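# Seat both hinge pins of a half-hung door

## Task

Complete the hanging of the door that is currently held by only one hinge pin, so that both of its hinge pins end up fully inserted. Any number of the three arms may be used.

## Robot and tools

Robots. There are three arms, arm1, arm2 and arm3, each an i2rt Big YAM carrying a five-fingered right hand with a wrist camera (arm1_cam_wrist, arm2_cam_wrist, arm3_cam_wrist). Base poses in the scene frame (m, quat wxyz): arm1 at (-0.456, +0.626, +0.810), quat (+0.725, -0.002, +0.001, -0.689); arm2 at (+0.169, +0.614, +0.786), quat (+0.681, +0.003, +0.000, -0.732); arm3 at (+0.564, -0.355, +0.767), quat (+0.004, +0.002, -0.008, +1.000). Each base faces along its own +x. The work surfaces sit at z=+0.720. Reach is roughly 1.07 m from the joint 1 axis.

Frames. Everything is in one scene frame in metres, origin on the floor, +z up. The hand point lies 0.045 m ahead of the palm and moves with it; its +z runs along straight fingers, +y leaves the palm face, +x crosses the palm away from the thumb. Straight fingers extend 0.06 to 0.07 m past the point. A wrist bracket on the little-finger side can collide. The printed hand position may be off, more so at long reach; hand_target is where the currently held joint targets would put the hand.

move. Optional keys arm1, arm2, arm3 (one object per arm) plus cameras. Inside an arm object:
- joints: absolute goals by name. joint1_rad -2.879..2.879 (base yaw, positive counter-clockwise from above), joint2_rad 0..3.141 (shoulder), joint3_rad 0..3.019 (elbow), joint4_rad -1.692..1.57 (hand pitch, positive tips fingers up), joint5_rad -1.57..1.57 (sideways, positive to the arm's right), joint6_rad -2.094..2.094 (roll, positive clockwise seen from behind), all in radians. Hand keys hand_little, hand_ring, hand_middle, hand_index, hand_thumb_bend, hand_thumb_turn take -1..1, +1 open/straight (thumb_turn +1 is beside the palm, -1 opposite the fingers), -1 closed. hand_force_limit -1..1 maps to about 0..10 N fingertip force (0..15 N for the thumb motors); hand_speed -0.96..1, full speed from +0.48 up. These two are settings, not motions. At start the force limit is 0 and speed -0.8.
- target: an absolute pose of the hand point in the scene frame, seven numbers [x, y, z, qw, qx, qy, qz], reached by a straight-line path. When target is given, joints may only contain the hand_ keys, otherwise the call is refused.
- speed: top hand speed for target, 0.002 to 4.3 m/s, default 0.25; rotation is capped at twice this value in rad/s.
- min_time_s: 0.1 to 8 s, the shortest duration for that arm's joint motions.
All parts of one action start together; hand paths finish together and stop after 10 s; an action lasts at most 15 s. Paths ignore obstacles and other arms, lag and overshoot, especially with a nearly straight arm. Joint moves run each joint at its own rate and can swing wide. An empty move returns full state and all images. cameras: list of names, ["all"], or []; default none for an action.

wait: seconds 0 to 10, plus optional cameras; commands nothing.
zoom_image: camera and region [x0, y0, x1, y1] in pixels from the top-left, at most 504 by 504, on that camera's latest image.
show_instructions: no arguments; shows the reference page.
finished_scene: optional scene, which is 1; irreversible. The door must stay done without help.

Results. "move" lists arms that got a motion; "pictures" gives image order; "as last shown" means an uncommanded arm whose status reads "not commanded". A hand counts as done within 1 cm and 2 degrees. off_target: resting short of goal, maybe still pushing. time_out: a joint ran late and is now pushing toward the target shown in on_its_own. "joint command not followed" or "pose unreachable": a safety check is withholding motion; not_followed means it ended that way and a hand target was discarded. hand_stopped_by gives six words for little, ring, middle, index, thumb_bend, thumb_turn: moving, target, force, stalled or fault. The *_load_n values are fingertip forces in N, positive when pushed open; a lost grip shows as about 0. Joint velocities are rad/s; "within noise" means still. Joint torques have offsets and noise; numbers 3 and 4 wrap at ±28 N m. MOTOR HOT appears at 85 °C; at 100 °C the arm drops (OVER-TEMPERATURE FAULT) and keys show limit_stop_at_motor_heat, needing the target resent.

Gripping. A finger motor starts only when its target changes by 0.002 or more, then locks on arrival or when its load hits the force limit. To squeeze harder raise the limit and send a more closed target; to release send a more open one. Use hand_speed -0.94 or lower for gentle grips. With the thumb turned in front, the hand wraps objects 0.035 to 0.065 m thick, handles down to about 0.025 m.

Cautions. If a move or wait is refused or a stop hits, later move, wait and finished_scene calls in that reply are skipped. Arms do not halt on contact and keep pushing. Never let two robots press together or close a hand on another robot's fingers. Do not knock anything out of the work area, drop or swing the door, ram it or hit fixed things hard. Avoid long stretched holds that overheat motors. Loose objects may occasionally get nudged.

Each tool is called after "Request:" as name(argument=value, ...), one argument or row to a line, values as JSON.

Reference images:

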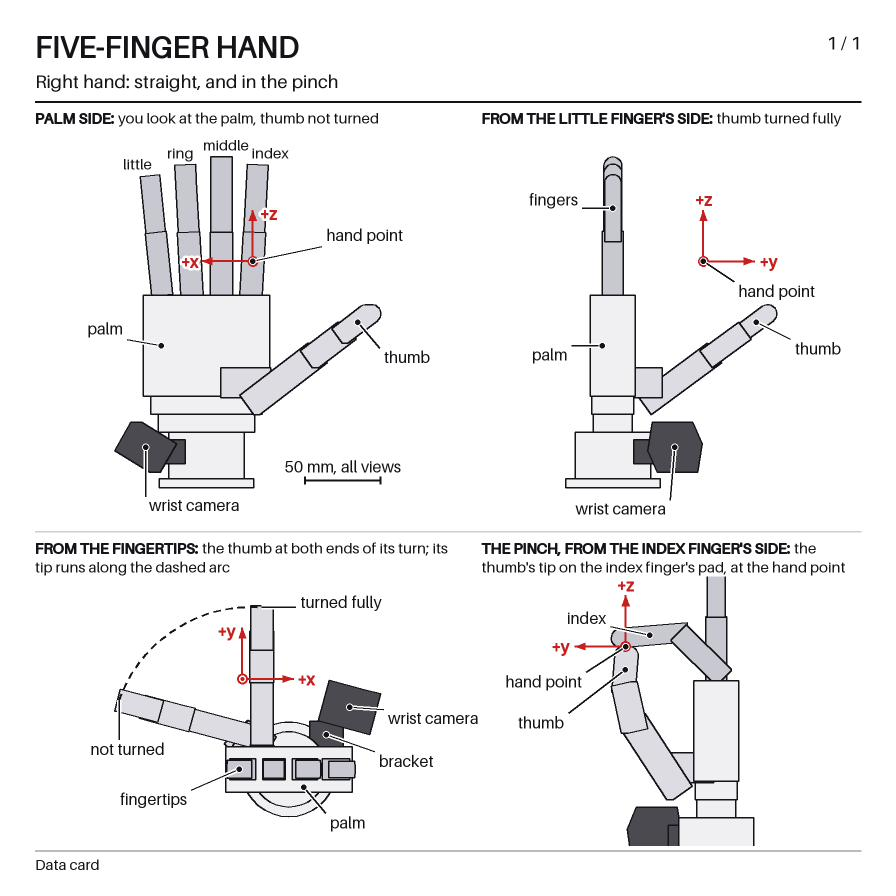

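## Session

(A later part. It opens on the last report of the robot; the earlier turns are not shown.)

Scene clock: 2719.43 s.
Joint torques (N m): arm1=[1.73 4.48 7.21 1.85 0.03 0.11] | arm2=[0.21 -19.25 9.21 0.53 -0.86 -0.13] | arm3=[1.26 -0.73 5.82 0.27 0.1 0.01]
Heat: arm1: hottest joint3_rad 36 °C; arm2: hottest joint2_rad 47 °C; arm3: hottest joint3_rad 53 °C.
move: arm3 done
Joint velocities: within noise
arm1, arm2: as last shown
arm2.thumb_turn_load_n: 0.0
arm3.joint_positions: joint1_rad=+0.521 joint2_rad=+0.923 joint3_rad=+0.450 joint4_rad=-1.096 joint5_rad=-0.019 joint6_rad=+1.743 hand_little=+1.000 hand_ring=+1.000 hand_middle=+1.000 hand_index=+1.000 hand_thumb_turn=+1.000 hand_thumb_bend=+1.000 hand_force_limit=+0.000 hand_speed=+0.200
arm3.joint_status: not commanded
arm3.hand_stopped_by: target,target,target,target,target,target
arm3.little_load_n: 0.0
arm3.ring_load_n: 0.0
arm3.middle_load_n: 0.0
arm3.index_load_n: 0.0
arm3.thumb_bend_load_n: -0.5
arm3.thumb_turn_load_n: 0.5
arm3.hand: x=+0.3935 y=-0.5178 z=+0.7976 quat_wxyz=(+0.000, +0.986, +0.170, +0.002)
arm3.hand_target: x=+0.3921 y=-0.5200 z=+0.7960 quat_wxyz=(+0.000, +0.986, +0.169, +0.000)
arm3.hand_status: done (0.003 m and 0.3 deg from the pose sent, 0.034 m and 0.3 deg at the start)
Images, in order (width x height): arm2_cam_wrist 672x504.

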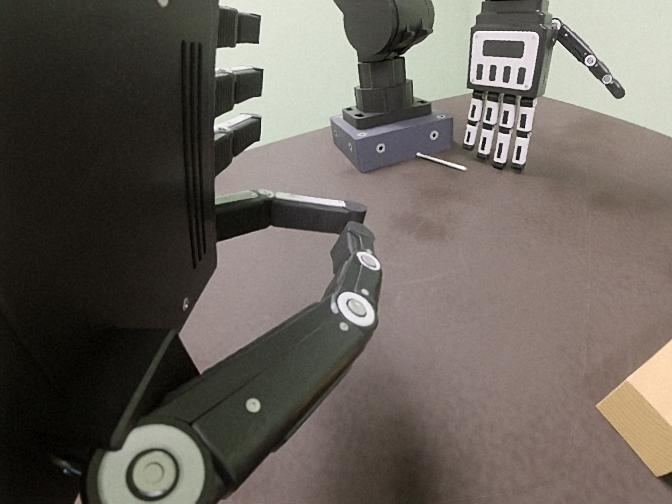

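Request:
move(
  arm3={"target":[0.395,-0.51,0.7915,0,0.9857,0.1694,0],"speed":0.1},
)

Request:
move(
  arm3={"target":[0.395,-0.475,0.7915,0,0.9857,0.1694,0],"speed":0.06},
  cameras=["arm2_cam_wrist"],
)

Request:
zoom_image(
  camera="arm2_cam_wrist",
  region=[360, 60, 560, 220],
)

Scene clock: 2753.47 s.
Joint torques (N m): arm1=[1.73 4.48 7.23 1.85 0.03 0.11] | arm2=[0.32 -19.43 9.24 0.53 -0.86 -0.13] | arm3=[-0.21 -1.44 4.75 0.28 0.25 -0.15]
Heat: arm1: hottest joint3_rad 36 °C; arm2: hottest joint2_rad 47 °C; arm3: hottest joint3_rad 51 °C.
move: arm3 done
Joint velocities: within noise
arm1, arm2: as last shown
arm2.thumb_turn_load_n: 0.5
arm3.joint_positions: joint1_rad=+0.503 joint2_rad=+0.912 joint3_rad=+0.442 joint4_rad=-1.094 joint5_rad=-0.023 joint6_rad=+1.722 hand_little=+1.000 hand_ring=+1.000 hand_middle=+1.000 hand_index=+1.000 hand_thumb_turn=+1.000 hand_thumb_bend=+1.000 hand_force_limit=+0.000 hand_speed=+0.200
arm3.joint_status: not commanded
arm3.hand_stopped_by: target,target,target,target,target,target
arm3.little_load_n: 0.0
arm3.ring_load_n: 0.0
arm3.middle_load_n: -1.5
arm3.index_load_n: 0.0
arm3.thumb_bend_load_n: 0.0
arm3.thumb_turn_load_n: 0.0
arm3.hand: x=+0.3936 y=-0.5151 z=+0.7975 quat_wxyz=(+0.003, +0.985, +0.171, +0.000)
arm3.hand_target: x=+0.3951 y=-0.5101 z=+0.7917 quat_wxyz=(+0.000, +0.986, +0.169, +0.000)
arm3.hand_status: done (0.008 m and 0.5 deg from the pose sent, 0.010 m and 0.3 deg at the start)
pictures: none

Scene clock: 2754.90 s.
Joint torques (N m): arm1=[1.79 4.48 7.21 1.84 0.04 0.11] | arm2=[0.15 -19.31 9.2 0.47 -0.84 -0.13] | arm3=[-0.09 -0.97 4.85 -0.59 0.16 -0.15]
Heat: arm1: hottest joint3_rad 36 °C; arm2: hottest joint2_rad 47 °C; arm3: hottest joint3_rad 51 °C.
move: arm3 off_target
Joint velocities: within noise
arm1.joint_positions: joint1_rad=+0.540 joint2_rad=+0.643 joint3_rad=+1.569 joint4_rad=-1.489 joint5_rad=+0.222 joint6_rad=-1.308 hand_little=+1.000 hand_ring=+1.000 hand_middle=+1.000 hand_index=+1.000 hand_thumb_turn=+1.000 hand_thumb_bend=+1.000 hand_force_limit=+0.000 hand_speed=-0.800
arm1.joint_status: not commanded
arm1.hand_stopped_by: target,target,target,target,target,target
arm1.little_load_n: -0.5
arm1.ring_load_n: 0.0
arm1.middle_load_n: 0.0
arm1.index_load_n: 0.0
arm1.thumb_bend_load_n: 0.0
arm1.thumb_turn_load_n: 0.0
arm1.hand: x=-0.4302 y=+0.4273 z=+1.3542 quat_wxyz=(+0.261, +0.677, -0.549, +0.414)
arm1.hand_target: x=-0.4304 y=+0.4313 z=+1.3581 quat_wxyz=(+0.258, +0.677, -0.548, +0.418)
arm1.hand_status: not commanded
arm2: as last shown
arm2.thumb_turn_load_n: 0.0
arm3.joint_positions: joint1_rad=+0.316 joint2_rad=+0.861 joint3_rad=+0.417 joint4_rad=-1.100 joint5_rad=-0.021 joint6_rad=+1.539 hand_little=+1.000 hand_ring=+1.000 hand_middle=+1.000 hand_index=+1.000 hand_thumb_turn=+1.000 hand_thumb_bend=+1.000 hand_force_limit=+0.000 hand_speed=+0.200
arm3.joint_status: not commanded
arm3.hand_stopped_by: target,target,target,target,target,target
arm3.little_load_n: 0.0
arm3.ring_load_n: -0.5
arm3.middle_load_n: 0.0
arm3.index_load_n: 0.0
arm3.thumb_bend_load_n: 0.0
arm3.thumb_turn_load_n: 0.0
arm3.hand: x=+0.3861 y=-0.4806 z=+0.7981 quat_wxyz=(+0.004, +0.985, +0.169, -0.013)
arm3.hand_target: x=+0.3949 y=-0.4753 z=+0.7915 quat_wxyz=(+0.000, +0.986, +0.169, +0.000)
arm3.hand_status: off_target (0.012 m and 1.5 deg from the pose sent, 0.040 m and 0.4 deg at the start)
Images, in order (width x height): arm2_cam_wrist 672x504.

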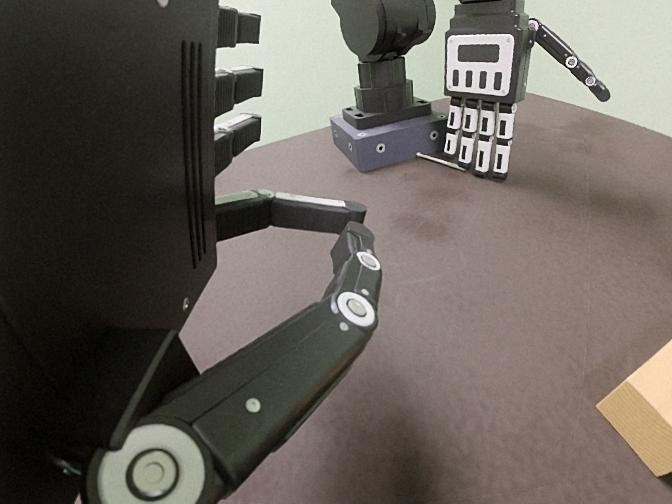

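Scaled by 2.520 from the camera's image (finer frame: 960x720).

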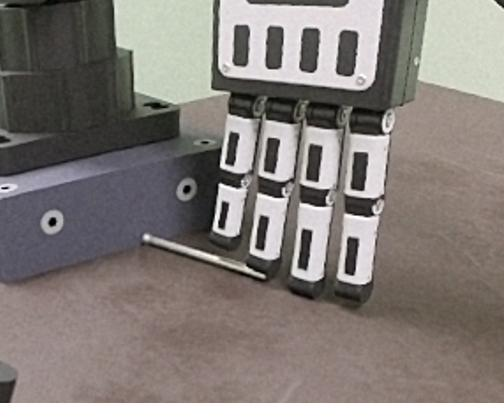

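Request:
move(
  arm3={"target":[0.398,-0.445,0.7905,0,0.9857,0.1694,0],"speed":0.04},
  cameras=["arm2_cam_wrist"],
)

Request:
zoom_image(
  camera="arm2_cam_wrist",
  region=[360, 60, 560, 220],
)

Scene clock: 2759.63 s.
Joint torques (N m): arm1=[1.73 4.54 7.21 1.84 0.03 0.11] | arm2=[0.26 -19.37 9.2 0.51 -0.86 -0.12] | arm3=[0.03 -0.56 4.79 -0.75 0.11 -0.16]
Heat: arm1: hottest joint3_rad 36 °C; arm2: hottest joint2_rad 47 °C; arm3: hottest joint3_rad 50 °C.
move: arm3 off_target
Joint velocities: within noise
arm1, arm2: as last shown
arm1.little_load_n: 0.0
arm3.joint_positions: joint1_rad=+0.141 joint2_rad=+0.826 joint3_rad=+0.400 joint4_rad=-1.115 joint5_rad=-0.020 joint6_rad=+1.364 hand_little=+1.000 hand_ring=+1.000 hand_middle=+1.000 hand_index=+1.000 hand_thumb_turn=+1.000 hand_thumb_bend=+1.000 hand_force_limit=+0.000 hand_speed=+0.200
arm3.joint_status: not commanded
arm3.hand_stopped_by: target,target,target,target,target,target
arm3.little_load_n: 0.0
arm3.ring_load_n: 0.0
arm3.middle_load_n: 0.0
arm3.index_load_n: 0.0
arm3.thumb_bend_load_n: 0.0
arm3.thumb_turn_load_n: 0.0
arm3.hand: x=+0.3864 y=-0.4489 z=+0.7975 quat_wxyz=(+0.001, +0.985, +0.169, -0.016)
arm3.hand_target: x=+0.3978 y=-0.4453 z=+0.7906 quat_wxyz=(+0.000, +0.986, +0.169, +0.000)
arm3.hand_status: off_target (0.014 m and 1.8 deg from the pose sent, 0.038 m and 1.5 deg at the start)
Images, in order (width x height): arm2_cam_wrist 672x504.

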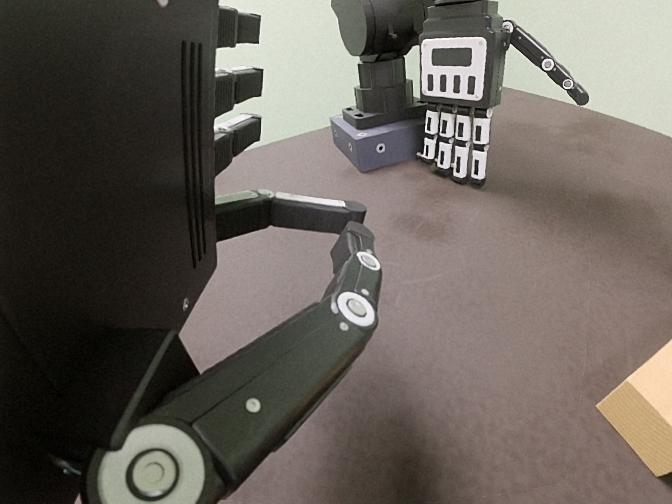

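Scaled by 2.520 from the camera's image (finer frame: 960x720).

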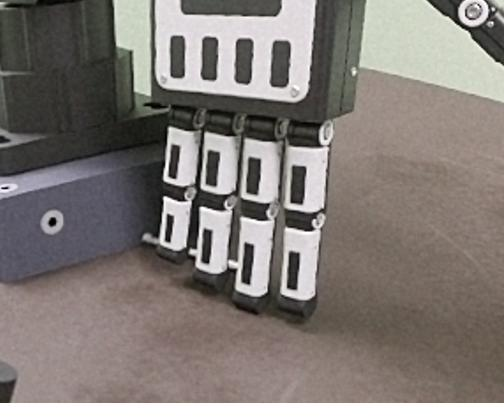

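Request:
move(
  arm3={"target":[0.398,-0.45,0.825,0,0.9857,0.1694,0],"speed":0.1},
)

Request:
move(
  arm3={"target":[0.395,-0.515,0.825,0,0.9857,0.1694,0],"speed":0.2},
)

Request:
move(
  arm3={"target":[0.395,-0.515,0.786,0,0.9857,0.1694,0],"speed":0.08},
)

Request:
move(
  arm3={"target":[0.395,-0.490,0.786,0,0.9857,0.1694,0],"speed":0.05},
  cameras=["arm2_cam_wrist"],
)

Request:
zoom_image(
  camera="arm2_cam_wrist",
  region=[360, 60, 560, 220],
)

Scene clock: 2769.60 s.
Joint torques (N m): arm1=[1.73 4.48 7.21 1.83 0.03 0.11] | arm2=[0.03 -19.43 9.22 0.53 -0.84 -0.14] | arm3=[1.26 -0.56 9.16 -0.57 0.09 0.01]
Heat: arm1: hottest joint3_rad 36 °C; arm2: hottest joint2_rad 47 °C; arm3: hottest joint3_rad 50 °C.
move: arm3 off_target
Joint velocities: within noise
arm1, arm2: as last shown
arm2.thumb_turn_load_n: 0.5
arm3.joint_positions: joint1_rad=+0.151 joint2_rad=+0.774 joint3_rad=+0.411 joint4_rad=-1.254 joint5_rad=-0.020 joint6_rad=+1.371 hand_little=+1.000 hand_ring=+1.000 hand_middle=+1.000 hand_index=+1.000 hand_thumb_turn=+1.000 hand_thumb_bend=+1.000 hand_force_limit=+0.000 hand_speed=+0.200
arm3.joint_status: not commanded
arm3.hand_stopped_by: target,target,target,target,target,target
arm3.little_load_n: 0.0
arm3.ring_load_n: 0.0
arm3.middle_load_n: 0.0
arm3.index_load_n: 0.0
arm3.thumb_bend_load_n: 0.0
arm3.thumb_turn_load_n: 0.5
arm3.hand: x=+0.4141 y=-0.4469 z=+0.8074 quat_wxyz=(+0.002, +0.985, +0.170, +0.022)
arm3.hand_target: x=+0.3984 y=-0.4502 z=+0.8247 quat_wxyz=(+0.000, +0.986, +0.169, +0.000)
arm3.hand_status: off_target (0.024 m and 2.5 deg from the pose sent, 0.030 m and 1.8 deg at the start)
pictures: none

Scene clock: 2771.03 s.
Joint torques (N m): arm1=[1.73 4.48 7.23 1.84 0.04 0.11] | arm2=[0.09 -19.49 9.18 0.51 -0.84 -0.13] | arm3=[1.2 0.09 9.02 0.03 0.11 -0.01]
Heat: arm1: hottest joint3_rad 36 °C; arm2: hottest joint2_rad 47 °C; arm3: hottest joint3_rad 50 °C.
move: arm3 off_target
Joint velocities: within noise
arm1: as last shown
arm2.joint_positions: joint1_rad=-0.093 joint2_rad=+2.335 joint3_rad=+1.892 joint4_rad=-0.405 joint5_rad=-1.376 joint6_rad=-2.061 hand_little=+1.000 hand_ring=+1.000 hand_middle=+1.000 hand_index=-0.060 hand_thumb_turn=-0.560 hand_thumb_bend=+0.050 hand_force_limit=-0.100 hand_speed=-0.300
arm2.joint_status: not commanded
arm2.hand_stopped_by: target,target,target,target,target,target
arm2.little_load_n: 0.0
arm2.ring_load_n: 0.0
arm2.middle_load_n: 0.0
arm2.index_load_n: 0.0
arm2.thumb_bend_load_n: 0.0
arm2.thumb_turn_load_n: 0.5
arm2.hand: x=+0.2128 y=-0.2013 z=+0.8430 quat_wxyz=(-0.020, +0.716, -0.241, +0.654)
arm2.hand_target: x=+0.2203 y=-0.2001 z=+0.8500 quat_wxyz=(-0.019, +0.719, -0.233, +0.655)
arm2.hand_status: not commanded
arm3.joint_positions: joint1_rad=+0.502 joint2_rad=+0.848 joint3_rad=+0.454 joint4_rad=-1.215 joint5_rad=-0.020 joint6_rad=+1.724 hand_little=+1.000 hand_ring=+1.000 hand_middle=+1.000 hand_index=+1.000 hand_thumb_turn=+1.000 hand_thumb_bend=+1.000 hand_force_limit=+0.000 hand_speed=+0.200
arm3.joint_status: not commanded
arm3.hand_stopped_by: target,target,target,target,target,target
arm3.little_load_n: 0.0
arm3.ring_load_n: 0.0
arm3.middle_load_n: 0.0
arm3.index_load_n: 0.0
arm3.thumb_bend_load_n: 0.0
arm3.thumb_turn_load_n: 0.0
arm3.hand: x=+0.4119 y=-0.5043 z=+0.8101 quat_wxyz=(-0.005, +0.985, +0.169, +0.020)
arm3.hand_target: x=+0.3956 y=-0.5147 z=+0.8252 quat_wxyz=(+0.000, +0.986, +0.169, +0.000)
arm3.hand_status: off_target (0.025 m and 2.4 deg from the pose sent, 0.073 m and 2.6 deg at the start)
pictures: none

Scene clock: 2772.03 s.
Joint torques (N m): arm1=[1.79 4.54 7.21 1.84 0.03 0.11] | arm2=[0.26 -19.31 9.17 0.53 -0.83 -0.13] | arm3=[1.14 0.67 4.72 1.14 0.09 0.01]
Heat: arm1: hottest joint3_rad 36 °C; arm2: hottest joint2_rad 47 °C; arm3: hottest joint3_rad 50 °C.
move: arm3 done
Joint velocities: within noise
arm1, arm2: as last shown
arm2.thumb_turn_load_n: 0.0
arm3.joint_positions: joint1_rad=+0.506 joint2_rad=+0.907 joint3_rad=+0.437 joint4_rad=-1.091 joint5_rad=-0.018 joint6_rad=+1.728 hand_little=+1.000 hand_ring=+1.000 hand_middle=+1.000 hand_index=+1.000 hand_thumb_turn=+1.000 hand_thumb_bend=+1.000 hand_force_limit=+0.000 hand_speed=+0.200
arm3.joint_status: not commanded
arm3.hand_stopped_by: target,target,target,target,target,target
arm3.little_load_n: 0.0
arm3.ring_load_n: 0.0
arm3.middle_load_n: 0.0
arm3.index_load_n: 0.0
arm3.thumb_bend_load_n: 0.0
arm3.thumb_turn_load_n: 0.0
arm3.hand: x=+0.3944 y=-0.5140 z=+0.7962 quat_wxyz=(+0.002, +0.985, +0.170, -0.002)
arm3.hand_target: x=+0.3955 y=-0.5146 z=+0.7867 quat_wxyz=(+0.000, +0.986, +0.170, +0.000)
arm3.hand_status: done (0.010 m and 0.3 deg from the pose sent, 0.031 m and 2.4 deg at the start)
pictures: none

Scene clock: 2773.30 s.
Joint torques (N m): arm1=[1.73 4.48 7.2 1.84 0.04 0.11] | arm2=[0.21 -19.55 9.17 0.46 -0.84 -0.14] | arm3=[-0.62 -0.67 4.11 0.16 0.91 -0.14]
Heat: arm1: hottest joint3_rad 36 °C; arm2: hottest joint2_rad 47 °C; arm3: hottest joint3_rad 50 °C.
move: arm3 off_target
Joint velocities: within noise
arm1, arm2: as last shown
arm3.joint_positions: joint1_rad=+0.408 joint2_rad=+0.884 joint3_rad=+0.426 joint4_rad=-1.088 joint5_rad=-0.042 joint6_rad=+1.621 hand_little=+1.000 hand_ring=+1.000 hand_middle=+0.999 hand_index=+1.000 hand_thumb_turn=+1.000 hand_thumb_bend=+1.000 hand_force_limit=+0.000 hand_speed=+0.200
arm3.joint_status: not commanded
arm3.hand_stopped_by: target,target,target,target,target,target
arm3.little_load_n: 0.0
arm3.ring_load_n: 0.0
arm3.middle_load_n: -4.5
arm3.index_load_n: 0.0
arm3.thumb_bend_load_n: 0.0
arm3.thumb_turn_load_n: 0.5
arm3.hand: x=+0.3902 y=-0.5017 z=+0.7985 quat_wxyz=(+0.015, +0.984, +0.175, -0.008)
arm3.hand_target: x=+0.3955 y=-0.4904 z=+0.7866 quat_wxyz=(+0.000, +0.986, +0.169, +0.000)
arm3.hand_status: off_target (0.018 m and 2.0 deg from the pose sent, 0.026 m and 0.3 deg at the start)
Images, in order (width x height): arm2_cam_wrist 672x504.

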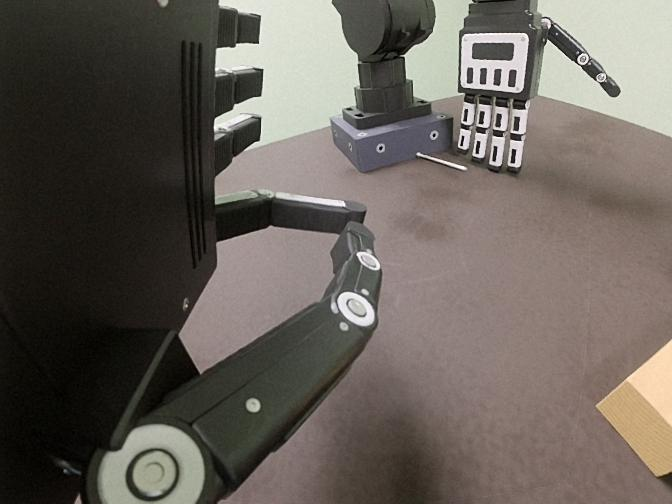

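Scaled by 2.520 from the camera's image (finer frame: 960x720).

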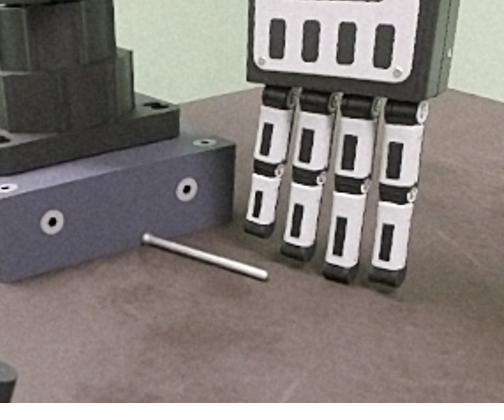

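Request:
move(
  arm3={"target":[0.395,-0.515,0.815,0,0.9857,0.1694,0],"speed":0.15,"joints":{"hand_little":-0.5,"hand_ring":-0.3,"hand_index":-0.3}},
)

Request:
move(
  arm3={"target":[0.420,-0.512,0.800,0,0.9857,0.1694,0],"speed":0.1},
  cameras=["arm2_cam_wrist"],
)

Request:
zoom_image(
  camera="arm2_cam_wrist",
  region=[360, 60, 560, 220],
)

Scene clock: 2785.60 s.
Joint torques (N m): arm1=[1.73 4.48 7.23 1.85 0.03 0.11] | arm2=[0.26 -19.25 9.17 0.51 -0.84 -0.11] | arm3=[1.14 -1.32 8.88 -0.55 0.1 0.01]
Heat: arm1: hottest joint3_rad 36 °C; arm2: hottest joint2_rad 48 °C; arm3: hottest joint3_rad 49 °C.
move: arm3 off_target
Joint velocities: within noise
arm1, arm2: as last shown
arm2.middle_load_n: -0.5
arm3.joint_positions: joint1_rad=+0.505 joint2_rad=+0.879 joint3_rad=+0.433 joint4_rad=-1.160 joint5_rad=-0.020 joint6_rad=+1.726 hand_little=-0.500 hand_ring=-0.300 hand_middle=+1.000 hand_index=-0.300 hand_thumb_turn=+1.000 hand_thumb_bend=+1.000 hand_force_limit=+0.000 hand_speed=+0.200
arm3.joint_status: all done
arm3.hand_stopped_by: target,target,target,target,target,target
arm3.little_load_n: 0.0
arm3.ring_load_n: 0.0
arm3.middle_load_n: 0.0
arm3.index_load_n: 0.0
arm3.thumb_bend_load_n: 0.0
arm3.thumb_turn_load_n: 0.0
arm3.hand: x=+0.4097 y=-0.5058 z=+0.7979 quat_wxyz=(-0.005, +0.985, +0.170, +0.019)
arm3.hand_target: x=+0.3954 y=-0.5149 z=+0.8148 quat_wxyz=(+0.000, +0.986, +0.169, +0.000)
arm3.hand_status: off_target (0.024 m and 2.3 deg from the pose sent, 0.022 m and 2.0 deg at the start)
pictures: none

Scene clock: 2786.73 s.
Joint torques (N m): arm1=[1.79 4.48 7.2 1.84 0.04 0.11] | arm2=[0.26 -19.31 9.17 0.53 -0.84 -0.13] | arm3=[1.26 -1.08 6.02 -0.39 0.1 0.01]
Heat: arm1: hottest joint3_rad 36 °C; arm2: hottest joint2_rad 48 °C; arm3: hottest joint3_rad 49 °C.
move: arm3 done
Joint velocities: within noise
arm1, arm2: as last shown
arm1.middle_load_n: 0.5
arm2.middle_load_n: 0.0
arm3.joint_positions: joint1_rad=+0.564 joint2_rad=+0.816 joint3_rad=+0.406 joint4_rad=-1.160 joint5_rad=-0.019 joint6_rad=+1.786 hand_little=-0.500 hand_ring=-0.300 hand_middle=+1.000 hand_index=-0.300 hand_thumb_turn=+1.000 hand_thumb_bend=+1.000 hand_force_limit=+0.000 hand_speed=+0.200
arm3.joint_status: not commanded
arm3.hand_stopped_by: target,target,target,target,target,target
arm3.little_load_n: 0.0
arm3.ring_load_n: 0.0
arm3.middle_load_n: 0.0
arm3.index_load_n: 0.5
arm3.thumb_bend_load_n: 0.0
arm3.thumb_turn_load_n: 0.0
arm3.hand: x=+0.4193 y=-0.5113 z=+0.7989 quat_wxyz=(+0.000, +0.985, +0.170, +0.003)
arm3.hand_target: x=+0.4199 y=-0.5120 z=+0.8001 quat_wxyz=(+0.000, +0.986, +0.169, +0.000)
arm3.hand_status: done (0.001 m and 0.3 deg from the pose sent, 0.012 m and 2.3 deg at the start)
Images, in order (width x height): arm2_cam_wrist 672x504.

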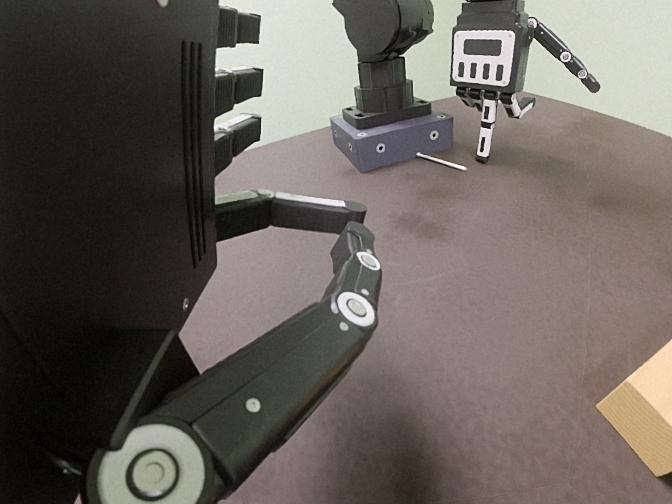

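Scaled by 2.520 from the camera's image (finer frame: 960x720).

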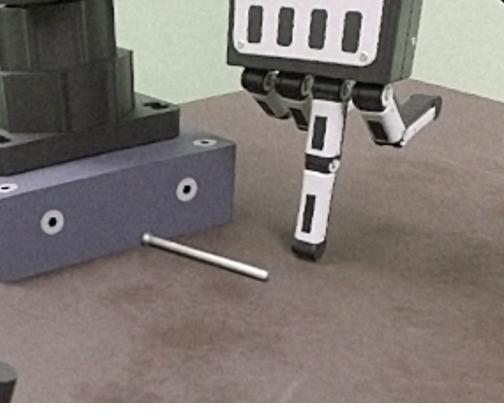

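Request:
move(
  arm3={"target":[0.434,-0.512,0.799,0,0.9857,0.1694,0],"speed":0.1},
)

Request:
move(
  arm3={"target":[0.434,-0.488,0.797,0,0.9857,0.1694,0],"speed":0.06},
  cameras=["arm2_cam_wrist"],
)

Request:
zoom_image(
  camera="arm2_cam_wrist",
  region=[360, 60, 560, 220],
)

Scene clock: 2804.17 s.
Joint torques (N m): arm1=[1.79 4.48 7.23 1.84 0.04 0.11] | arm2=[0.09 -19.31 9.13 0.55 -0.86 -0.14] | arm3=[1.2 -0.5 6.01 -0.5 0.1 0.01]
Heat: arm1: hottest joint3_rad 36 °C; arm2: hottest joint2_rad 48 °C; arm3: hottest joint3_rad 49 °C.
move: arm3 done
Joint velocities: within noise
arm1.joint_positions: joint1_rad=+0.540 joint2_rad=+0.643 joint3_rad=+1.569 joint4_rad=-1.489 joint5_rad=+0.222 joint6_rad=-1.308 hand_little=+1.000 hand_ring=+1.000 hand_middle=+1.000 hand_index=+1.000 hand_thumb_turn=+1.000 hand_thumb_bend=+1.000 hand_force_limit=+0.000 hand_speed=-0.800
arm1.joint_status: not commanded
arm1.hand_stopped_by: target,target,target,target,target,target
arm1.little_load_n: 0.0
arm1.ring_load_n: 0.0
arm1.middle_load_n: 0.0
arm1.index_load_n: 0.0
arm1.thumb_bend_load_n: 0.0
arm1.thumb_turn_load_n: 0.0
arm1.hand: x=-0.4302 y=+0.4273 z=+1.3542 quat_wxyz=(+0.261, +0.677, -0.549, +0.414)
arm1.hand_target: x=-0.4304 y=+0.4313 z=+1.3581 quat_wxyz=(+0.258, +0.677, -0.548, +0.418)
arm1.hand_status: not commanded
arm2: as last shown
arm3.joint_positions: joint1_rad=+0.614 joint2_rad=+0.765 joint3_rad=+0.386 joint4_rad=-1.184 joint5_rad=-0.018 joint6_rad=+1.836 hand_little=-0.500 hand_ring=-0.300 hand_middle=+1.000 hand_index=-0.300 hand_thumb_turn=+1.000 hand_thumb_bend=+1.000 hand_force_limit=+0.000 hand_speed=+0.200
arm3.joint_status: not commanded
arm3.hand_stopped_by: target,target,target,target,target,target
arm3.little_load_n: 0.0
arm3.ring_load_n: 0.0
arm3.middle_load_n: 0.0
arm3.index_load_n: 0.0
arm3.thumb_bend_load_n: 0.0
arm3.thumb_turn_load_n: 0.0
arm3.hand: x=+0.4321 y=-0.5124 z=+0.7987 quat_wxyz=(+0.001, +0.985, +0.170, +0.000)
arm3.hand_target: x=+0.4340 y=-0.5120 z=+0.7989 quat_wxyz=(+0.000, +0.986, +0.169, +0.000)
arm3.hand_status: done (0.002 m and 0.2 deg from the pose sent, 0.015 m and 0.3 deg at the start)
pictures: none

Scene clock: 2805.47 s.
Joint torques (N m): arm1=[1.79 4.48 7.23 1.84 0.03 0.11] | arm2=[0.03 -19.43 9.21 0.54 -0.84 -0.13] | arm3=[0.03 0.15 5.91 -0.54 -0.03 -0.16]
Heat: arm1: hottest joint3_rad 36 °C; arm2: hottest joint2_rad 48 °C; arm3: hottest joint3_rad 49 °C.
move: arm3 done
Joint velocities: within noise
arm1, arm2: as last shown
arm1.middle_load_n: 0.5
arm3.joint_positions: joint1_rad=+0.488 joint2_rad=+0.712 joint3_rad=+0.364 joint4_rad=-1.213 joint5_rad=-0.015 joint6_rad=+1.713 hand_little=-0.500 hand_ring=-0.300 hand_middle=+1.000 hand_index=-0.300 hand_thumb_turn=+1.000 hand_thumb_bend=+1.000 hand_force_limit=+0.000 hand_speed=+0.200
arm3.joint_status: not commanded
arm3.hand_stopped_by: target,target,target,target,target,target
arm3.little_load_n: 0.0
arm3.ring_load_n: 0.0
arm3.middle_load_n: 0.0
arm3.index_load_n: 0.0
arm3.thumb_bend_load_n: -0.5
arm3.thumb_turn_load_n: 0.0
arm3.hand: x=+0.4314 y=-0.4904 z=+0.7978 quat_wxyz=(+0.000, +0.986, +0.169, -0.003)
arm3.hand_target: x=+0.4340 y=-0.4880 z=+0.7969 quat_wxyz=(+0.000, +0.986, +0.169, +0.000)
arm3.hand_status: done (0.004 m and 0.3 deg from the pose sent, 0.025 m and 0.2 deg at the start)
Images, in order (width x height): arm2_cam_wrist 672x504.

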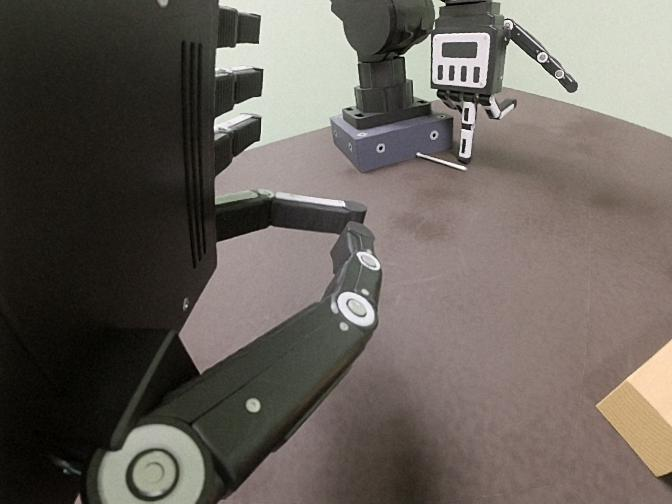

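Scaled by 2.520 from the camera's image (finer frame: 960x720).

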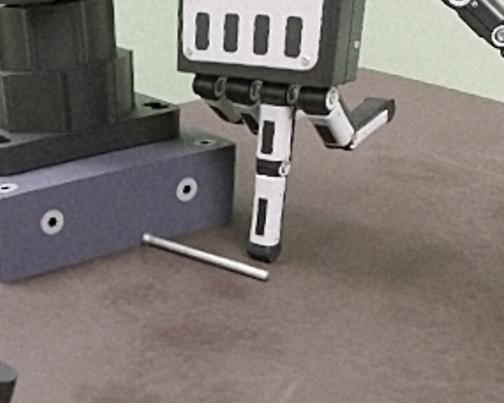

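Request:
move(
  arm3={"target":[0.443,-0.490,0.796,0,0.9857,0.1694,0],"speed":0.06},
)

Request:
move(
  arm3={"target":[0.434,-0.455,0.796,0,0.9857,0.1694,0],"speed":0.04},
  cameras=["arm2_cam_wrist"],
)

Request:
zoom_image(
  camera="arm2_cam_wrist",
  region=[360, 60, 560, 220],
)

Scene clock: 2811.27 s.
Joint torques (N m): arm1=[1.79 4.48 7.21 1.84 0.03 0.11] | arm2=[0.26 -19.14 9.2 0.5 -0.84 -0.13] | arm3=[1.38 0.32 5.85 -0.61 -0.03 0.01]
Heat: arm1: hottest joint3_rad 36 °C; arm2: hottest joint2_rad 48 °C; arm3: hottest joint3_rad 48 °C.
move: arm3 done
Joint velocities: within noise
arm1, arm2: as last shown
arm1.middle_load_n: 0.0
arm3.joint_positions: joint1_rad=+0.515 joint2_rad=+0.679 joint3_rad=+0.353 joint4_rad=-1.231 joint5_rad=-0.015 joint6_rad=+1.738 hand_little=-0.500 hand_ring=-0.300 hand_middle=+1.000 hand_index=-0.300 hand_thumb_turn=+1.000 hand_thumb_bend=+1.000 hand_force_limit=+0.000 hand_speed=+0.200
arm3.joint_status: not commanded
arm3.hand_stopped_by: target,target,target,target,target,target
arm3.little_load_n: 0.0
arm3.ring_load_n: 0.0
arm3.middle_load_n: 0.0
arm3.index_load_n: 0.0
arm3.thumb_bend_load_n: -0.5
arm3.thumb_turn_load_n: 0.0
arm3.hand: x=+0.4384 y=-0.4909 z=+0.7978 quat_wxyz=(+0.001, +0.985, +0.170, -0.005)
arm3.hand_target: x=+0.4430 y=-0.4899 z=+0.7959 quat_wxyz=(+0.000, +0.986, +0.169, +0.000)
arm3.hand_status: done (0.005 m and 0.5 deg from the pose sent, 0.012 m and 0.3 deg at the start)
pictures: none

Scene clock: 2812.67 s.
Joint torques (N m): arm1=[1.79 4.48 7.21 1.84 0.04 0.11] | arm2=[0.15 -19.37 9.13 0.51 -0.86 -0.14] | arm3=[1.32 1.2 6.35 -0.21 -0.02 0]
Heat: arm1: hottest joint3_rad 36 °C; arm2: hottest joint2_rad 48 °C; arm3: hottest joint3_rad 48 °C.
move: arm3 not_followed
Joint velocities: within noise
arm1: as last shown
arm2.joint_positions: joint1_rad=-0.093 joint2_rad=+2.335 joint3_rad=+1.892 joint4_rad=-0.405 joint5_rad=-1.376 joint6_rad=-2.061 hand_little=+1.000 hand_ring=+1.000 hand_middle=+1.000 hand_index=-0.060 hand_thumb_turn=-0.560 hand_thumb_bend=+0.050 hand_force_limit=-0.100 hand_speed=-0.300
arm2.joint_status: not commanded
arm2.hand_stopped_by: target,target,target,target,target,target
arm2.little_load_n: 0.0
arm2.ring_load_n: 0.0
arm2.middle_load_n: 0.0
arm2.index_load_n: 0.0
arm2.thumb_bend_load_n: 0.0
arm2.thumb_turn_load_n: 0.0
arm2.hand: x=+0.2128 y=-0.2013 z=+0.8430 quat_wxyz=(-0.020, +0.716, -0.241, +0.654)
arm2.hand_target: x=+0.2203 y=-0.2001 z=+0.8500 quat_wxyz=(-0.019, +0.719, -0.233, +0.655)
arm2.hand_status: not commanded
arm3.joint_positions: joint1_rad=+0.405 joint2_rad=+0.664 joint3_rad=+0.349 joint4_rad=-1.243 joint5_rad=-0.017 joint6_rad=+1.652 hand_little=-0.500 hand_ring=-0.300 hand_middle=+1.000 hand_index=-0.300 hand_thumb_turn=+1.000 hand_thumb_bend=+1.000 hand_force_limit=+0.000 hand_speed=+0.200
arm3.joint_status: not commanded
arm3.hand_stopped_by: target,target,target,target,target,target
arm3.little_load_n: 0.5
arm3.ring_load_n: 0.0
arm3.middle_load_n: 0.0
arm3.index_load_n: 0.0
arm3.thumb_bend_load_n: 0.0
arm3.thumb_turn_load_n: 0.0
arm3.on_its_own: joint1_rad is held at +0.413, not at its first target +0.524; joint6_rad is held at +1.659, not at its first target +1.747
arm3.hand: x=+0.4333 y=-0.4763 z=+0.7981 quat_wxyz=(+0.001, +0.987, +0.158, -0.005)
arm3.hand_target: x=+0.4338 y=-0.4775 z=+0.7981 quat_wxyz=(+0.001, +0.987, +0.158, -0.004)
arm3.hand_status: not_followed (0.021 m and 1.5 deg from the pose sent, 0.036 m and 0.6 deg at the start)
pose unreachable (arm3 arm): on one or more control steps of this call this arm could not follow its commanded pose, so it was not sent that pose on those steps. On the call's last step it was still not sent that pose. It may still have moved: this result reports where it is.
cause: moving toward the commanded pose would bring two parts of the arm too close to each other (its hand and another part of the arm, 16 mm apart when it was first held).
Images, in order (width x height): arm2_cam_wrist 672x504.

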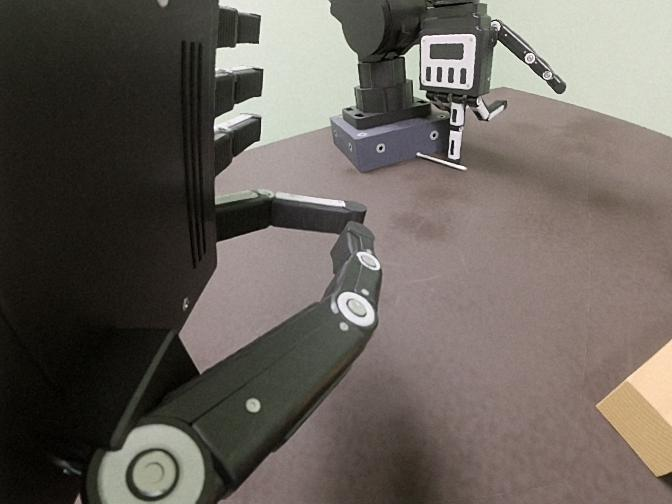

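Scaled by 2.520 from the camera's image (finer frame: 960x720).

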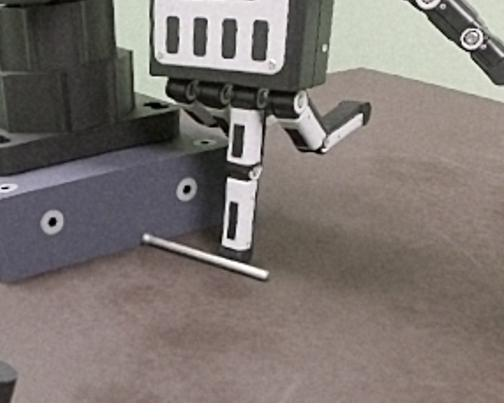

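Request:
move(
  arm3={"target":[0.418,-0.455,0.796,0,0.9857,0.1694,0],"speed":0.04},
  cameras=["arm2_cam_wrist"],
)

Request:
zoom_image(
  camera="arm2_cam_wrist",
  region=[360, 60, 560, 220],
)

Scene clock: 2817.73 s.
Joint torques (N m): arm1=[1.73 4.48 7.21 1.84 0.04 0.11] | arm2=[0.21 -19.25 9.2 0.47 -0.85 -0.12] | arm3=[-0.38 2.49 6.57 0.51 0.76 -0.13]
Heat: arm1: hottest joint3_rad 36 °C; arm2: hottest joint2_rad 48 °C; arm3: hottest joint3_rad 49 °C.
move: arm3 done
Joint velocities: within noise
arm1, arm2: as last shown
arm2.middle_load_n: -0.5
arm2.thumb_turn_load_n: 0.5
arm3.joint_positions: joint1_rad=+0.231 joint2_rad=+0.707 joint3_rad=+0.358 joint4_rad=-1.226 joint5_rad=-0.038 joint6_rad=+1.447 hand_little=-0.500 hand_ring=-0.300 hand_middle=+0.999 hand_index=-0.300 hand_thumb_turn=+1.000 hand_thumb_bend=+1.000 hand_force_limit=+0.000 hand_speed=+0.200
arm3.joint_status: not commanded
arm3.hand_stopped_by: target,target,target,target,target,target
arm3.little_load_n: 0.0
arm3.ring_load_n: 0.0
arm3.middle_load_n: -4.0
arm3.index_load_n: 0.0
arm3.thumb_bend_load_n: 0.0
arm3.thumb_turn_load_n: 0.0
arm3.hand: x=+0.4251 y=-0.4599 z=+0.7979 quat_wxyz=(+0.010, +0.985, +0.173, +0.003)
arm3.hand_target: x=+0.4184 y=-0.4551 z=+0.7962 quat_wxyz=(+0.000, +0.986, +0.169, +0.000)
arm3.hand_status: done (0.009 m and 1.3 deg from the pose sent, 0.026 m and 1.5 deg at the start)
Images, in order (width x height): arm2_cam_wrist 672x504.

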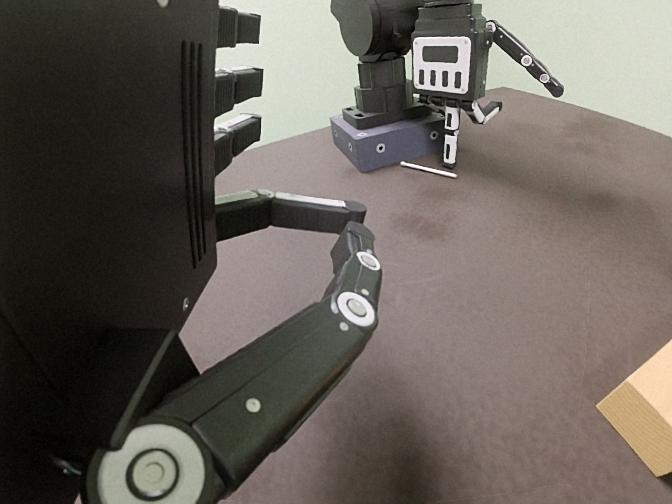

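Scaled by 2.520 from the camera's image (finer frame: 960x720).

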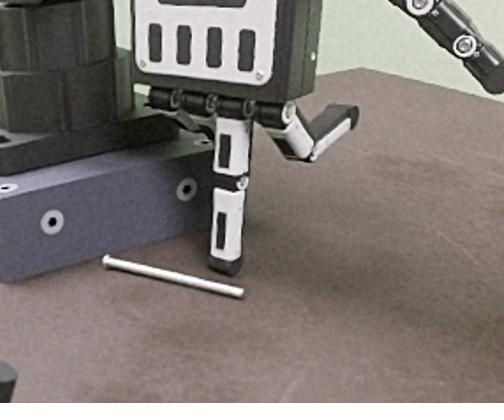

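Request:
move(
  arm3={"target":[0.412,-0.425,0.797,0,0.9857,0.1694,0],"speed":0.04},
  cameras=["arm2_cam_wrist"],
)

Request:
zoom_image(
  camera="arm2_cam_wrist",
  region=[360, 60, 560, 220],
)

Scene clock: 2823.13 s.
Joint torques (N m): arm1=[1.73 4.42 7.21 1.84 0.04 0.11] | arm2=[0.15 -19.31 9.17 0.55 -0.84 -0.13] | arm3=[-0.38 2.49 6.72 0.18 0.74 -0.12]
Heat: arm1: hottest joint3_rad 36 °C; arm2: hottest joint2_rad 48 °C; arm3: hottest joint3_rad 48 °C.
move: arm3 done
Joint velocities: within noise
arm1, arm2: as last shown
arm2.middle_load_n: 0.0
arm3.joint_positions: joint1_rad=+0.017 joint2_rad=+0.722 joint3_rad=+0.362 joint4_rad=-1.212 joint5_rad=-0.037 joint6_rad=+1.233 hand_little=-0.500 hand_ring=-0.300 hand_middle=+0.999 hand_index=-0.300 hand_thumb_turn=+1.000 hand_thumb_bend=+1.000 hand_force_limit=+0.000 hand_speed=+0.200
arm3.joint_status: not commanded
arm3.hand_stopped_by: target,target,target,target,target,target
arm3.little_load_n: 0.5
arm3.ring_load_n: 0.0
arm3.middle_load_n: -3.0
arm3.index_load_n: 0.0
arm3.thumb_bend_load_n: 0.0
arm3.thumb_turn_load_n: 0.0
arm3.hand: x=+0.4165 y=-0.4310 z=+0.7982 quat_wxyz=(+0.010, +0.985, +0.173, -0.003)
arm3.hand_target: x=+0.4121 y=-0.4251 z=+0.7971 quat_wxyz=(+0.000, +0.986, +0.169, +0.000)
arm3.hand_status: done (0.008 m and 1.2 deg from the pose sent, 0.037 m and 1.3 deg at the start)
Images, in order (width x height): arm2_cam_wrist 672x504.

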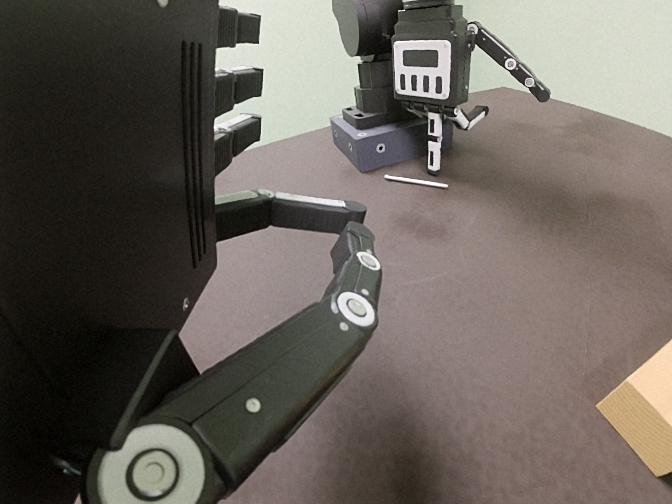

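Scaled by 2.520 from the camera's image (finer frame: 960x720).

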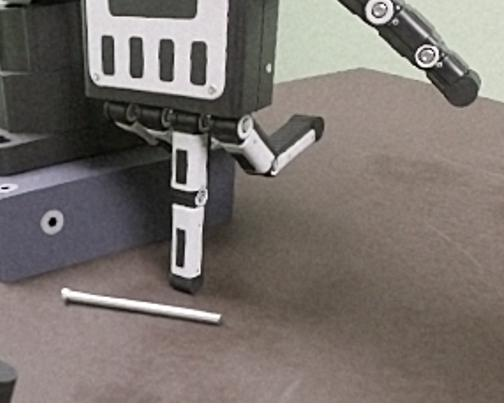

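Request:
move(
  arm3={"target":[0.396,-0.427,0.798,0,0.9857,0.1694,0],"speed":0.05},
)

Request:
move(
  arm3={"target":[0.374,-0.385,0.797,0,0.9857,0.1694,0],"speed":0.04},
  cameras=["arm2_cam_wrist"],
)

Request:
zoom_image(
  camera="arm2_cam_wrist",
  region=[360, 60, 560, 220],
)

Scene clock: 2839.73 s.
Joint torques (N m): arm1=[1.73 4.54 7.21 1.85 0.03 0.11] | arm2=[0.09 -19.6 9.24 0.49 -0.84 -0.14] | arm3=[0.5 1.55 6.97 1.36 0.72 -0.03]
Heat: arm1: hottest joint3_rad 36 °C; arm2: hottest joint2_rad 48 °C; arm3: hottest joint3_rad 48 °C.
move: arm3 off_target
Joint velocities: within noise
arm1, arm2: as last shown
arm2.thumb_turn_load_n: 0.0
arm3.joint_positions: joint1_rad=+0.017 joint2_rad=+0.792 joint3_rad=+0.386 joint4_rad=-1.207 joint5_rad=-0.037 joint6_rad=+1.233 hand_little=-0.500 hand_ring=-0.300 hand_middle=+0.999 hand_index=-0.300 hand_thumb_turn=+1.000 hand_thumb_bend=+1.000 hand_force_limit=+0.000 hand_speed=+0.200
arm3.joint_status: not commanded
arm3.hand_stopped_by: target,target,target,target,target,target
arm3.little_load_n: 0.5
arm3.ring_load_n: 0.0
arm3.middle_load_n: -4.5
arm3.index_load_n: 0.0
arm3.thumb_bend_load_n: 0.0
arm3.thumb_turn_load_n: 0.0
arm3.hand: x=+0.4122 y=-0.4310 z=+0.7978 quat_wxyz=(+0.013, +0.985, +0.172, +0.017)
arm3.hand_target: x=+0.3966 y=-0.4269 z=+0.7990 quat_wxyz=(+0.000, +0.986, +0.169, +0.000)
arm3.hand_status: off_target (0.017 m and 2.5 deg from the pose sent, 0.021 m and 1.2 deg at the start)
pictures: none

Scene clock: 2841.63 s.
Joint torques (N m): arm1=[1.79 4.54 7.21 1.84 0.03 0.11] | arm2=[0.03 -19.43 9.24 0.5 -0.86 -0.13] | arm3=[-0.44 0.73 6.76 0.99 0.67 -0.13]
Heat: arm1: hottest joint3_rad 36 °C; arm2: hottest joint2_rad 48 °C; arm3: hottest joint3_rad 48 °C.
move: arm3 off_target
Joint velocities: within noise
arm1, arm2: as last shown
arm2.thumb_turn_load_n: 0.5
arm3.joint_positions: joint1_rad=-0.198 joint2_rad=+0.905 joint3_rad=+0.431 joint4_rad=-1.129 joint5_rad=-0.034 joint6_rad=+1.017 hand_little=-0.500 hand_ring=-0.300 hand_middle=+0.999 hand_index=-0.300 hand_thumb_turn=+1.000 hand_thumb_bend=+1.000 hand_force_limit=+0.000 hand_speed=+0.200
arm3.joint_status: not commanded
arm3.hand_stopped_by: target,target,target,target,target,target
arm3.little_load_n: 0.0
arm3.ring_load_n: 0.0
arm3.middle_load_n: -4.0
arm3.index_load_n: 0.0
arm3.thumb_bend_load_n: 0.0
arm3.thumb_turn_load_n: 0.0
arm3.hand: x=+0.3858 y=-0.3937 z=+0.7979 quat_wxyz=(+0.013, +0.985, +0.173, +0.008)
arm3.hand_target: x=+0.3744 y=-0.3851 z=+0.7976 quat_wxyz=(+0.000, +0.986, +0.169, +0.000)
arm3.hand_status: off_target (0.015 m and 1.8 deg from the pose sent, 0.060 m and 2.5 deg at the start)
Images, in order (width x height): arm2_cam_wrist 672x504.

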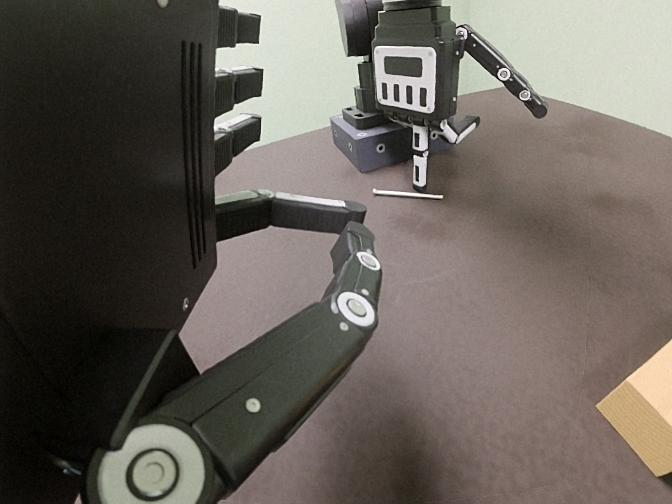

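Scaled by 2.520 from the camera's image (finer frame: 960x720).

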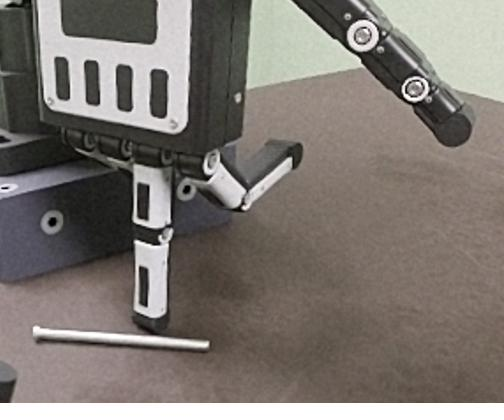

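Request:
move(
  arm3={"target":[0.397,-0.389,0.802,0,0.9857,0.1694,0],"speed":0.05},
  cameras=["arm2_cam_wrist"],
)

Request:
zoom_image(
  camera="arm2_cam_wrist",
  region=[350, 120, 480, 220],
)

Scene clock: 2874.30 s.
Joint torques (N m): arm1=[1.79 4.48 7.21 1.85 0.03 0.11] | arm2=[0.03 -19.37 9.2 0.53 -0.85 -0.13] | arm3=[0.03 -0.97 5.93 -0.51 0.08 -0.16]
Heat: arm1: hottest joint3_rad 36 °C; arm2: hottest joint2_rad 48 °C; arm3: hottest joint3_rad 48 °C.
move: arm3 done
Joint velocities: within noise
arm1.joint_positions: joint1_rad=+0.540 joint2_rad=+0.643 joint3_rad=+1.569 joint4_rad=-1.489 joint5_rad=+0.222 joint6_rad=-1.308 hand_little=+1.000 hand_ring=+1.000 hand_middle=+1.000 hand_index=+1.000 hand_thumb_turn=+1.000 hand_thumb_bend=+1.000 hand_force_limit=+0.000 hand_speed=-0.800
arm1.joint_status: not commanded
arm1.hand_stopped_by: target,target,target,target,target,target
arm1.little_load_n: 0.0
arm1.ring_load_n: -0.5
arm1.middle_load_n: 0.0
arm1.index_load_n: 0.0
arm1.thumb_bend_load_n: 0.0
arm1.thumb_turn_load_n: 0.0
arm1.hand: x=-0.4302 y=+0.4273 z=+1.3542 quat_wxyz=(+0.261, +0.677, -0.549, +0.414)
arm1.hand_target: x=-0.4304 y=+0.4313 z=+1.3581 quat_wxyz=(+0.258, +0.677, -0.548, +0.418)
arm1.hand_status: not commanded
arm2: as last shown
arm2.thumb_turn_load_n: 0.0
arm3.joint_positions: joint1_rad=-0.211 joint2_rad=+0.830 joint3_rad=+0.413 joint4_rad=-1.160 joint5_rad=-0.017 joint6_rad=+1.013 hand_little=-0.500 hand_ring=-0.300 hand_middle=+1.000 hand_index=-0.300 hand_thumb_turn=+1.000 hand_thumb_bend=+1.000 hand_force_limit=+0.000 hand_speed=+0.200
arm3.joint_status: not commanded
arm3.hand_stopped_by: target,target,target,target,target,target
arm3.little_load_n: 0.0
arm3.ring_load_n: 0.0
arm3.middle_load_n: 0.0
arm3.index_load_n: 0.0
arm3.thumb_bend_load_n: 0.0
arm3.thumb_turn_load_n: 0.0
arm3.hand: x=+0.3949 y=-0.3904 z=+0.8015 quat_wxyz=(+0.001, +0.986, +0.169, -0.001)
arm3.hand_target: x=+0.3970 y=-0.3891 z=+0.8019 quat_wxyz=(+0.000, +0.986, +0.169, +0.000)
arm3.hand_status: done (0.003 m and 0.1 deg from the pose sent, 0.013 m and 1.8 deg at the start)
Images, in order (width x height): arm2_cam_wrist 672x504.

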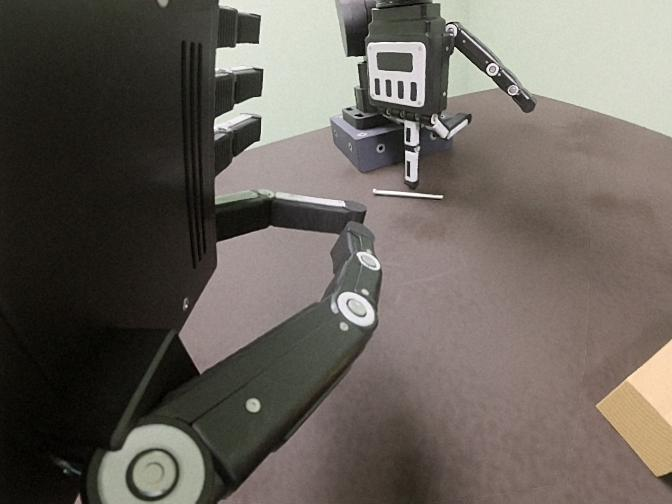

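Scaled by 3.877 from the camera's image (finer frame: 960x720).

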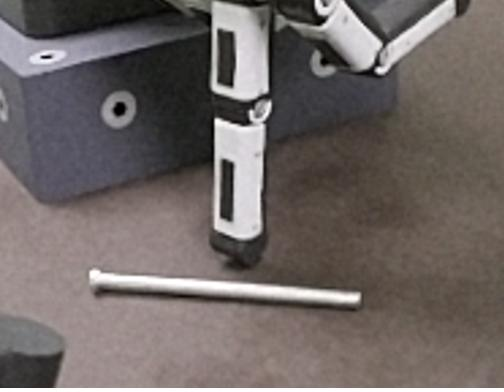

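Request:
move(
  cameras=["arm2_cam_wrist","arm3_cam_wrist"],
)

Scene clock: 2897.73 s.
Joint torques (N m): arm1=[1.79 4.48 7.21 1.84 0.04 0.11] | arm2=[0.15 -19.31 9.16 0.51 -0.87 -0.12] | arm3=[0.03 -0.97 5.91 -0.54 0.09 -0.15]
Heat: arm1: hottest joint3_rad 36 °C; arm2: hottest joint2_rad 48 °C; arm3: hottest joint3_rad 47 °C.
Joint velocities: within noise
arm1.joint_positions: joint1_rad=+0.540 joint2_rad=+0.643 joint3_rad=+1.569 joint4_rad=-1.489 joint5_rad=+0.222 joint6_rad=-1.308 hand_little=+1.000 hand_ring=+1.000 hand_middle=+1.000 hand_index=+1.000 hand_thumb_turn=+1.000 hand_thumb_bend=+1.000 hand_force_limit=+0.000 hand_speed=-0.800
arm1.joint_status: not commanded
arm1.hand_stopped_by: target,target,target,target,target,target
arm1.little_load_n: 0.0
arm1.ring_load_n: 0.0
arm1.middle_load_n: 0.0
arm1.index_load_n: 0.0
arm1.thumb_bend_load_n: 0.0
arm1.thumb_turn_load_n: 0.0
arm1.hand: x=-0.4302 y=+0.4273 z=+1.3542 quat_wxyz=(+0.261, +0.677, -0.549, +0.414) (m; scene frame)
arm1.hand_target: x=-0.4304 y=+0.4313 z=+1.3581 quat_wxyz=(+0.258, +0.677, -0.548, +0.418) (m; scene frame)
arm1.hand_status: not commanded
arm2.joint_positions: joint1_rad=-0.093 joint2_rad=+2.335 joint3_rad=+1.892 joint4_rad=-0.405 joint5_rad=-1.376 joint6_rad=-2.061 hand_little=+1.000 hand_ring=+1.000 hand_middle=+1.000 hand_index=-0.060 hand_thumb_turn=-0.560 hand_thumb_bend=+0.050 hand_force_limit=-0.100 hand_speed=-0.300
arm2.joint_status: not commanded
arm2.hand_stopped_by: target,target,target,target,target,target
arm2.little_load_n: 0.0
arm2.ring_load_n: 0.0
arm2.middle_load_n: 0.0
arm2.index_load_n: 0.0
arm2.thumb_bend_load_n: 0.0
arm2.thumb_turn_load_n: 0.5
arm2.hand: x=+0.2128 y=-0.2013 z=+0.8430 quat_wxyz=(-0.020, +0.716, -0.241, +0.654) (m; scene frame)
arm2.hand_target: x=+0.2203 y=-0.2001 z=+0.8500 quat_wxyz=(-0.019, +0.719, -0.233, +0.655) (m; scene frame)
arm2.hand_status: not commanded
arm3.joint_positions: joint1_rad=-0.211 joint2_rad=+0.830 joint3_rad=+0.413 joint4_rad=-1.160 joint5_rad=-0.017 joint6_rad=+1.013 hand_little=-0.500 hand_ring=-0.300 hand_middle=+1.000 hand_index=-0.300 hand_thumb_turn=+1.000 hand_thumb_bend=+1.000 hand_force_limit=+0.000 hand_speed=+0.200
arm3.joint_status: not commanded
arm3.hand_stopped_by: target,target,target,target,target,target
arm3.little_load_n: 0.0
arm3.ring_load_n: 0.0
arm3.middle_load_n: 0.0
arm3.index_load_n: 0.0
arm3.thumb_bend_load_n: 0.0
arm3.thumb_turn_load_n: 0.0
arm3.hand: x=+0.3949 y=-0.3904 z=+0.8015 quat_wxyz=(+0.001, +0.986, +0.169, -0.001) (m; scene frame)
arm3.hand_target: x=+0.3970 y=-0.3891 z=+0.8019 quat_wxyz=(+0.000, +0.986, +0.169, +0.000) (m; scene frame)
arm3.hand_status: done (0.003 m and 0.1 deg from the pose sent, 0.013 m and 1.8 deg at the start)
pictures: arm2_cam_wrist, arm3_cam_wrist
Images, in order (width x height): arm2_cam_wrist 672x504, arm3_cam_wrist 672x504.

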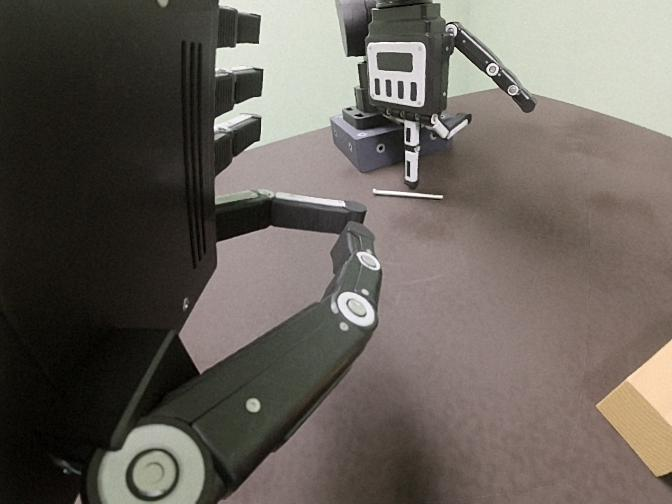

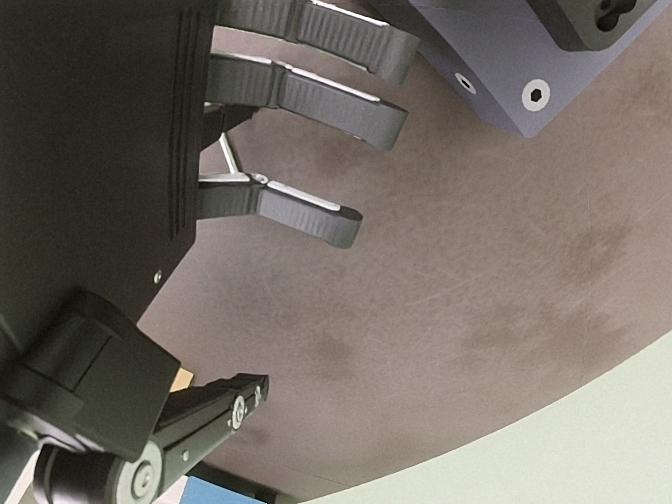

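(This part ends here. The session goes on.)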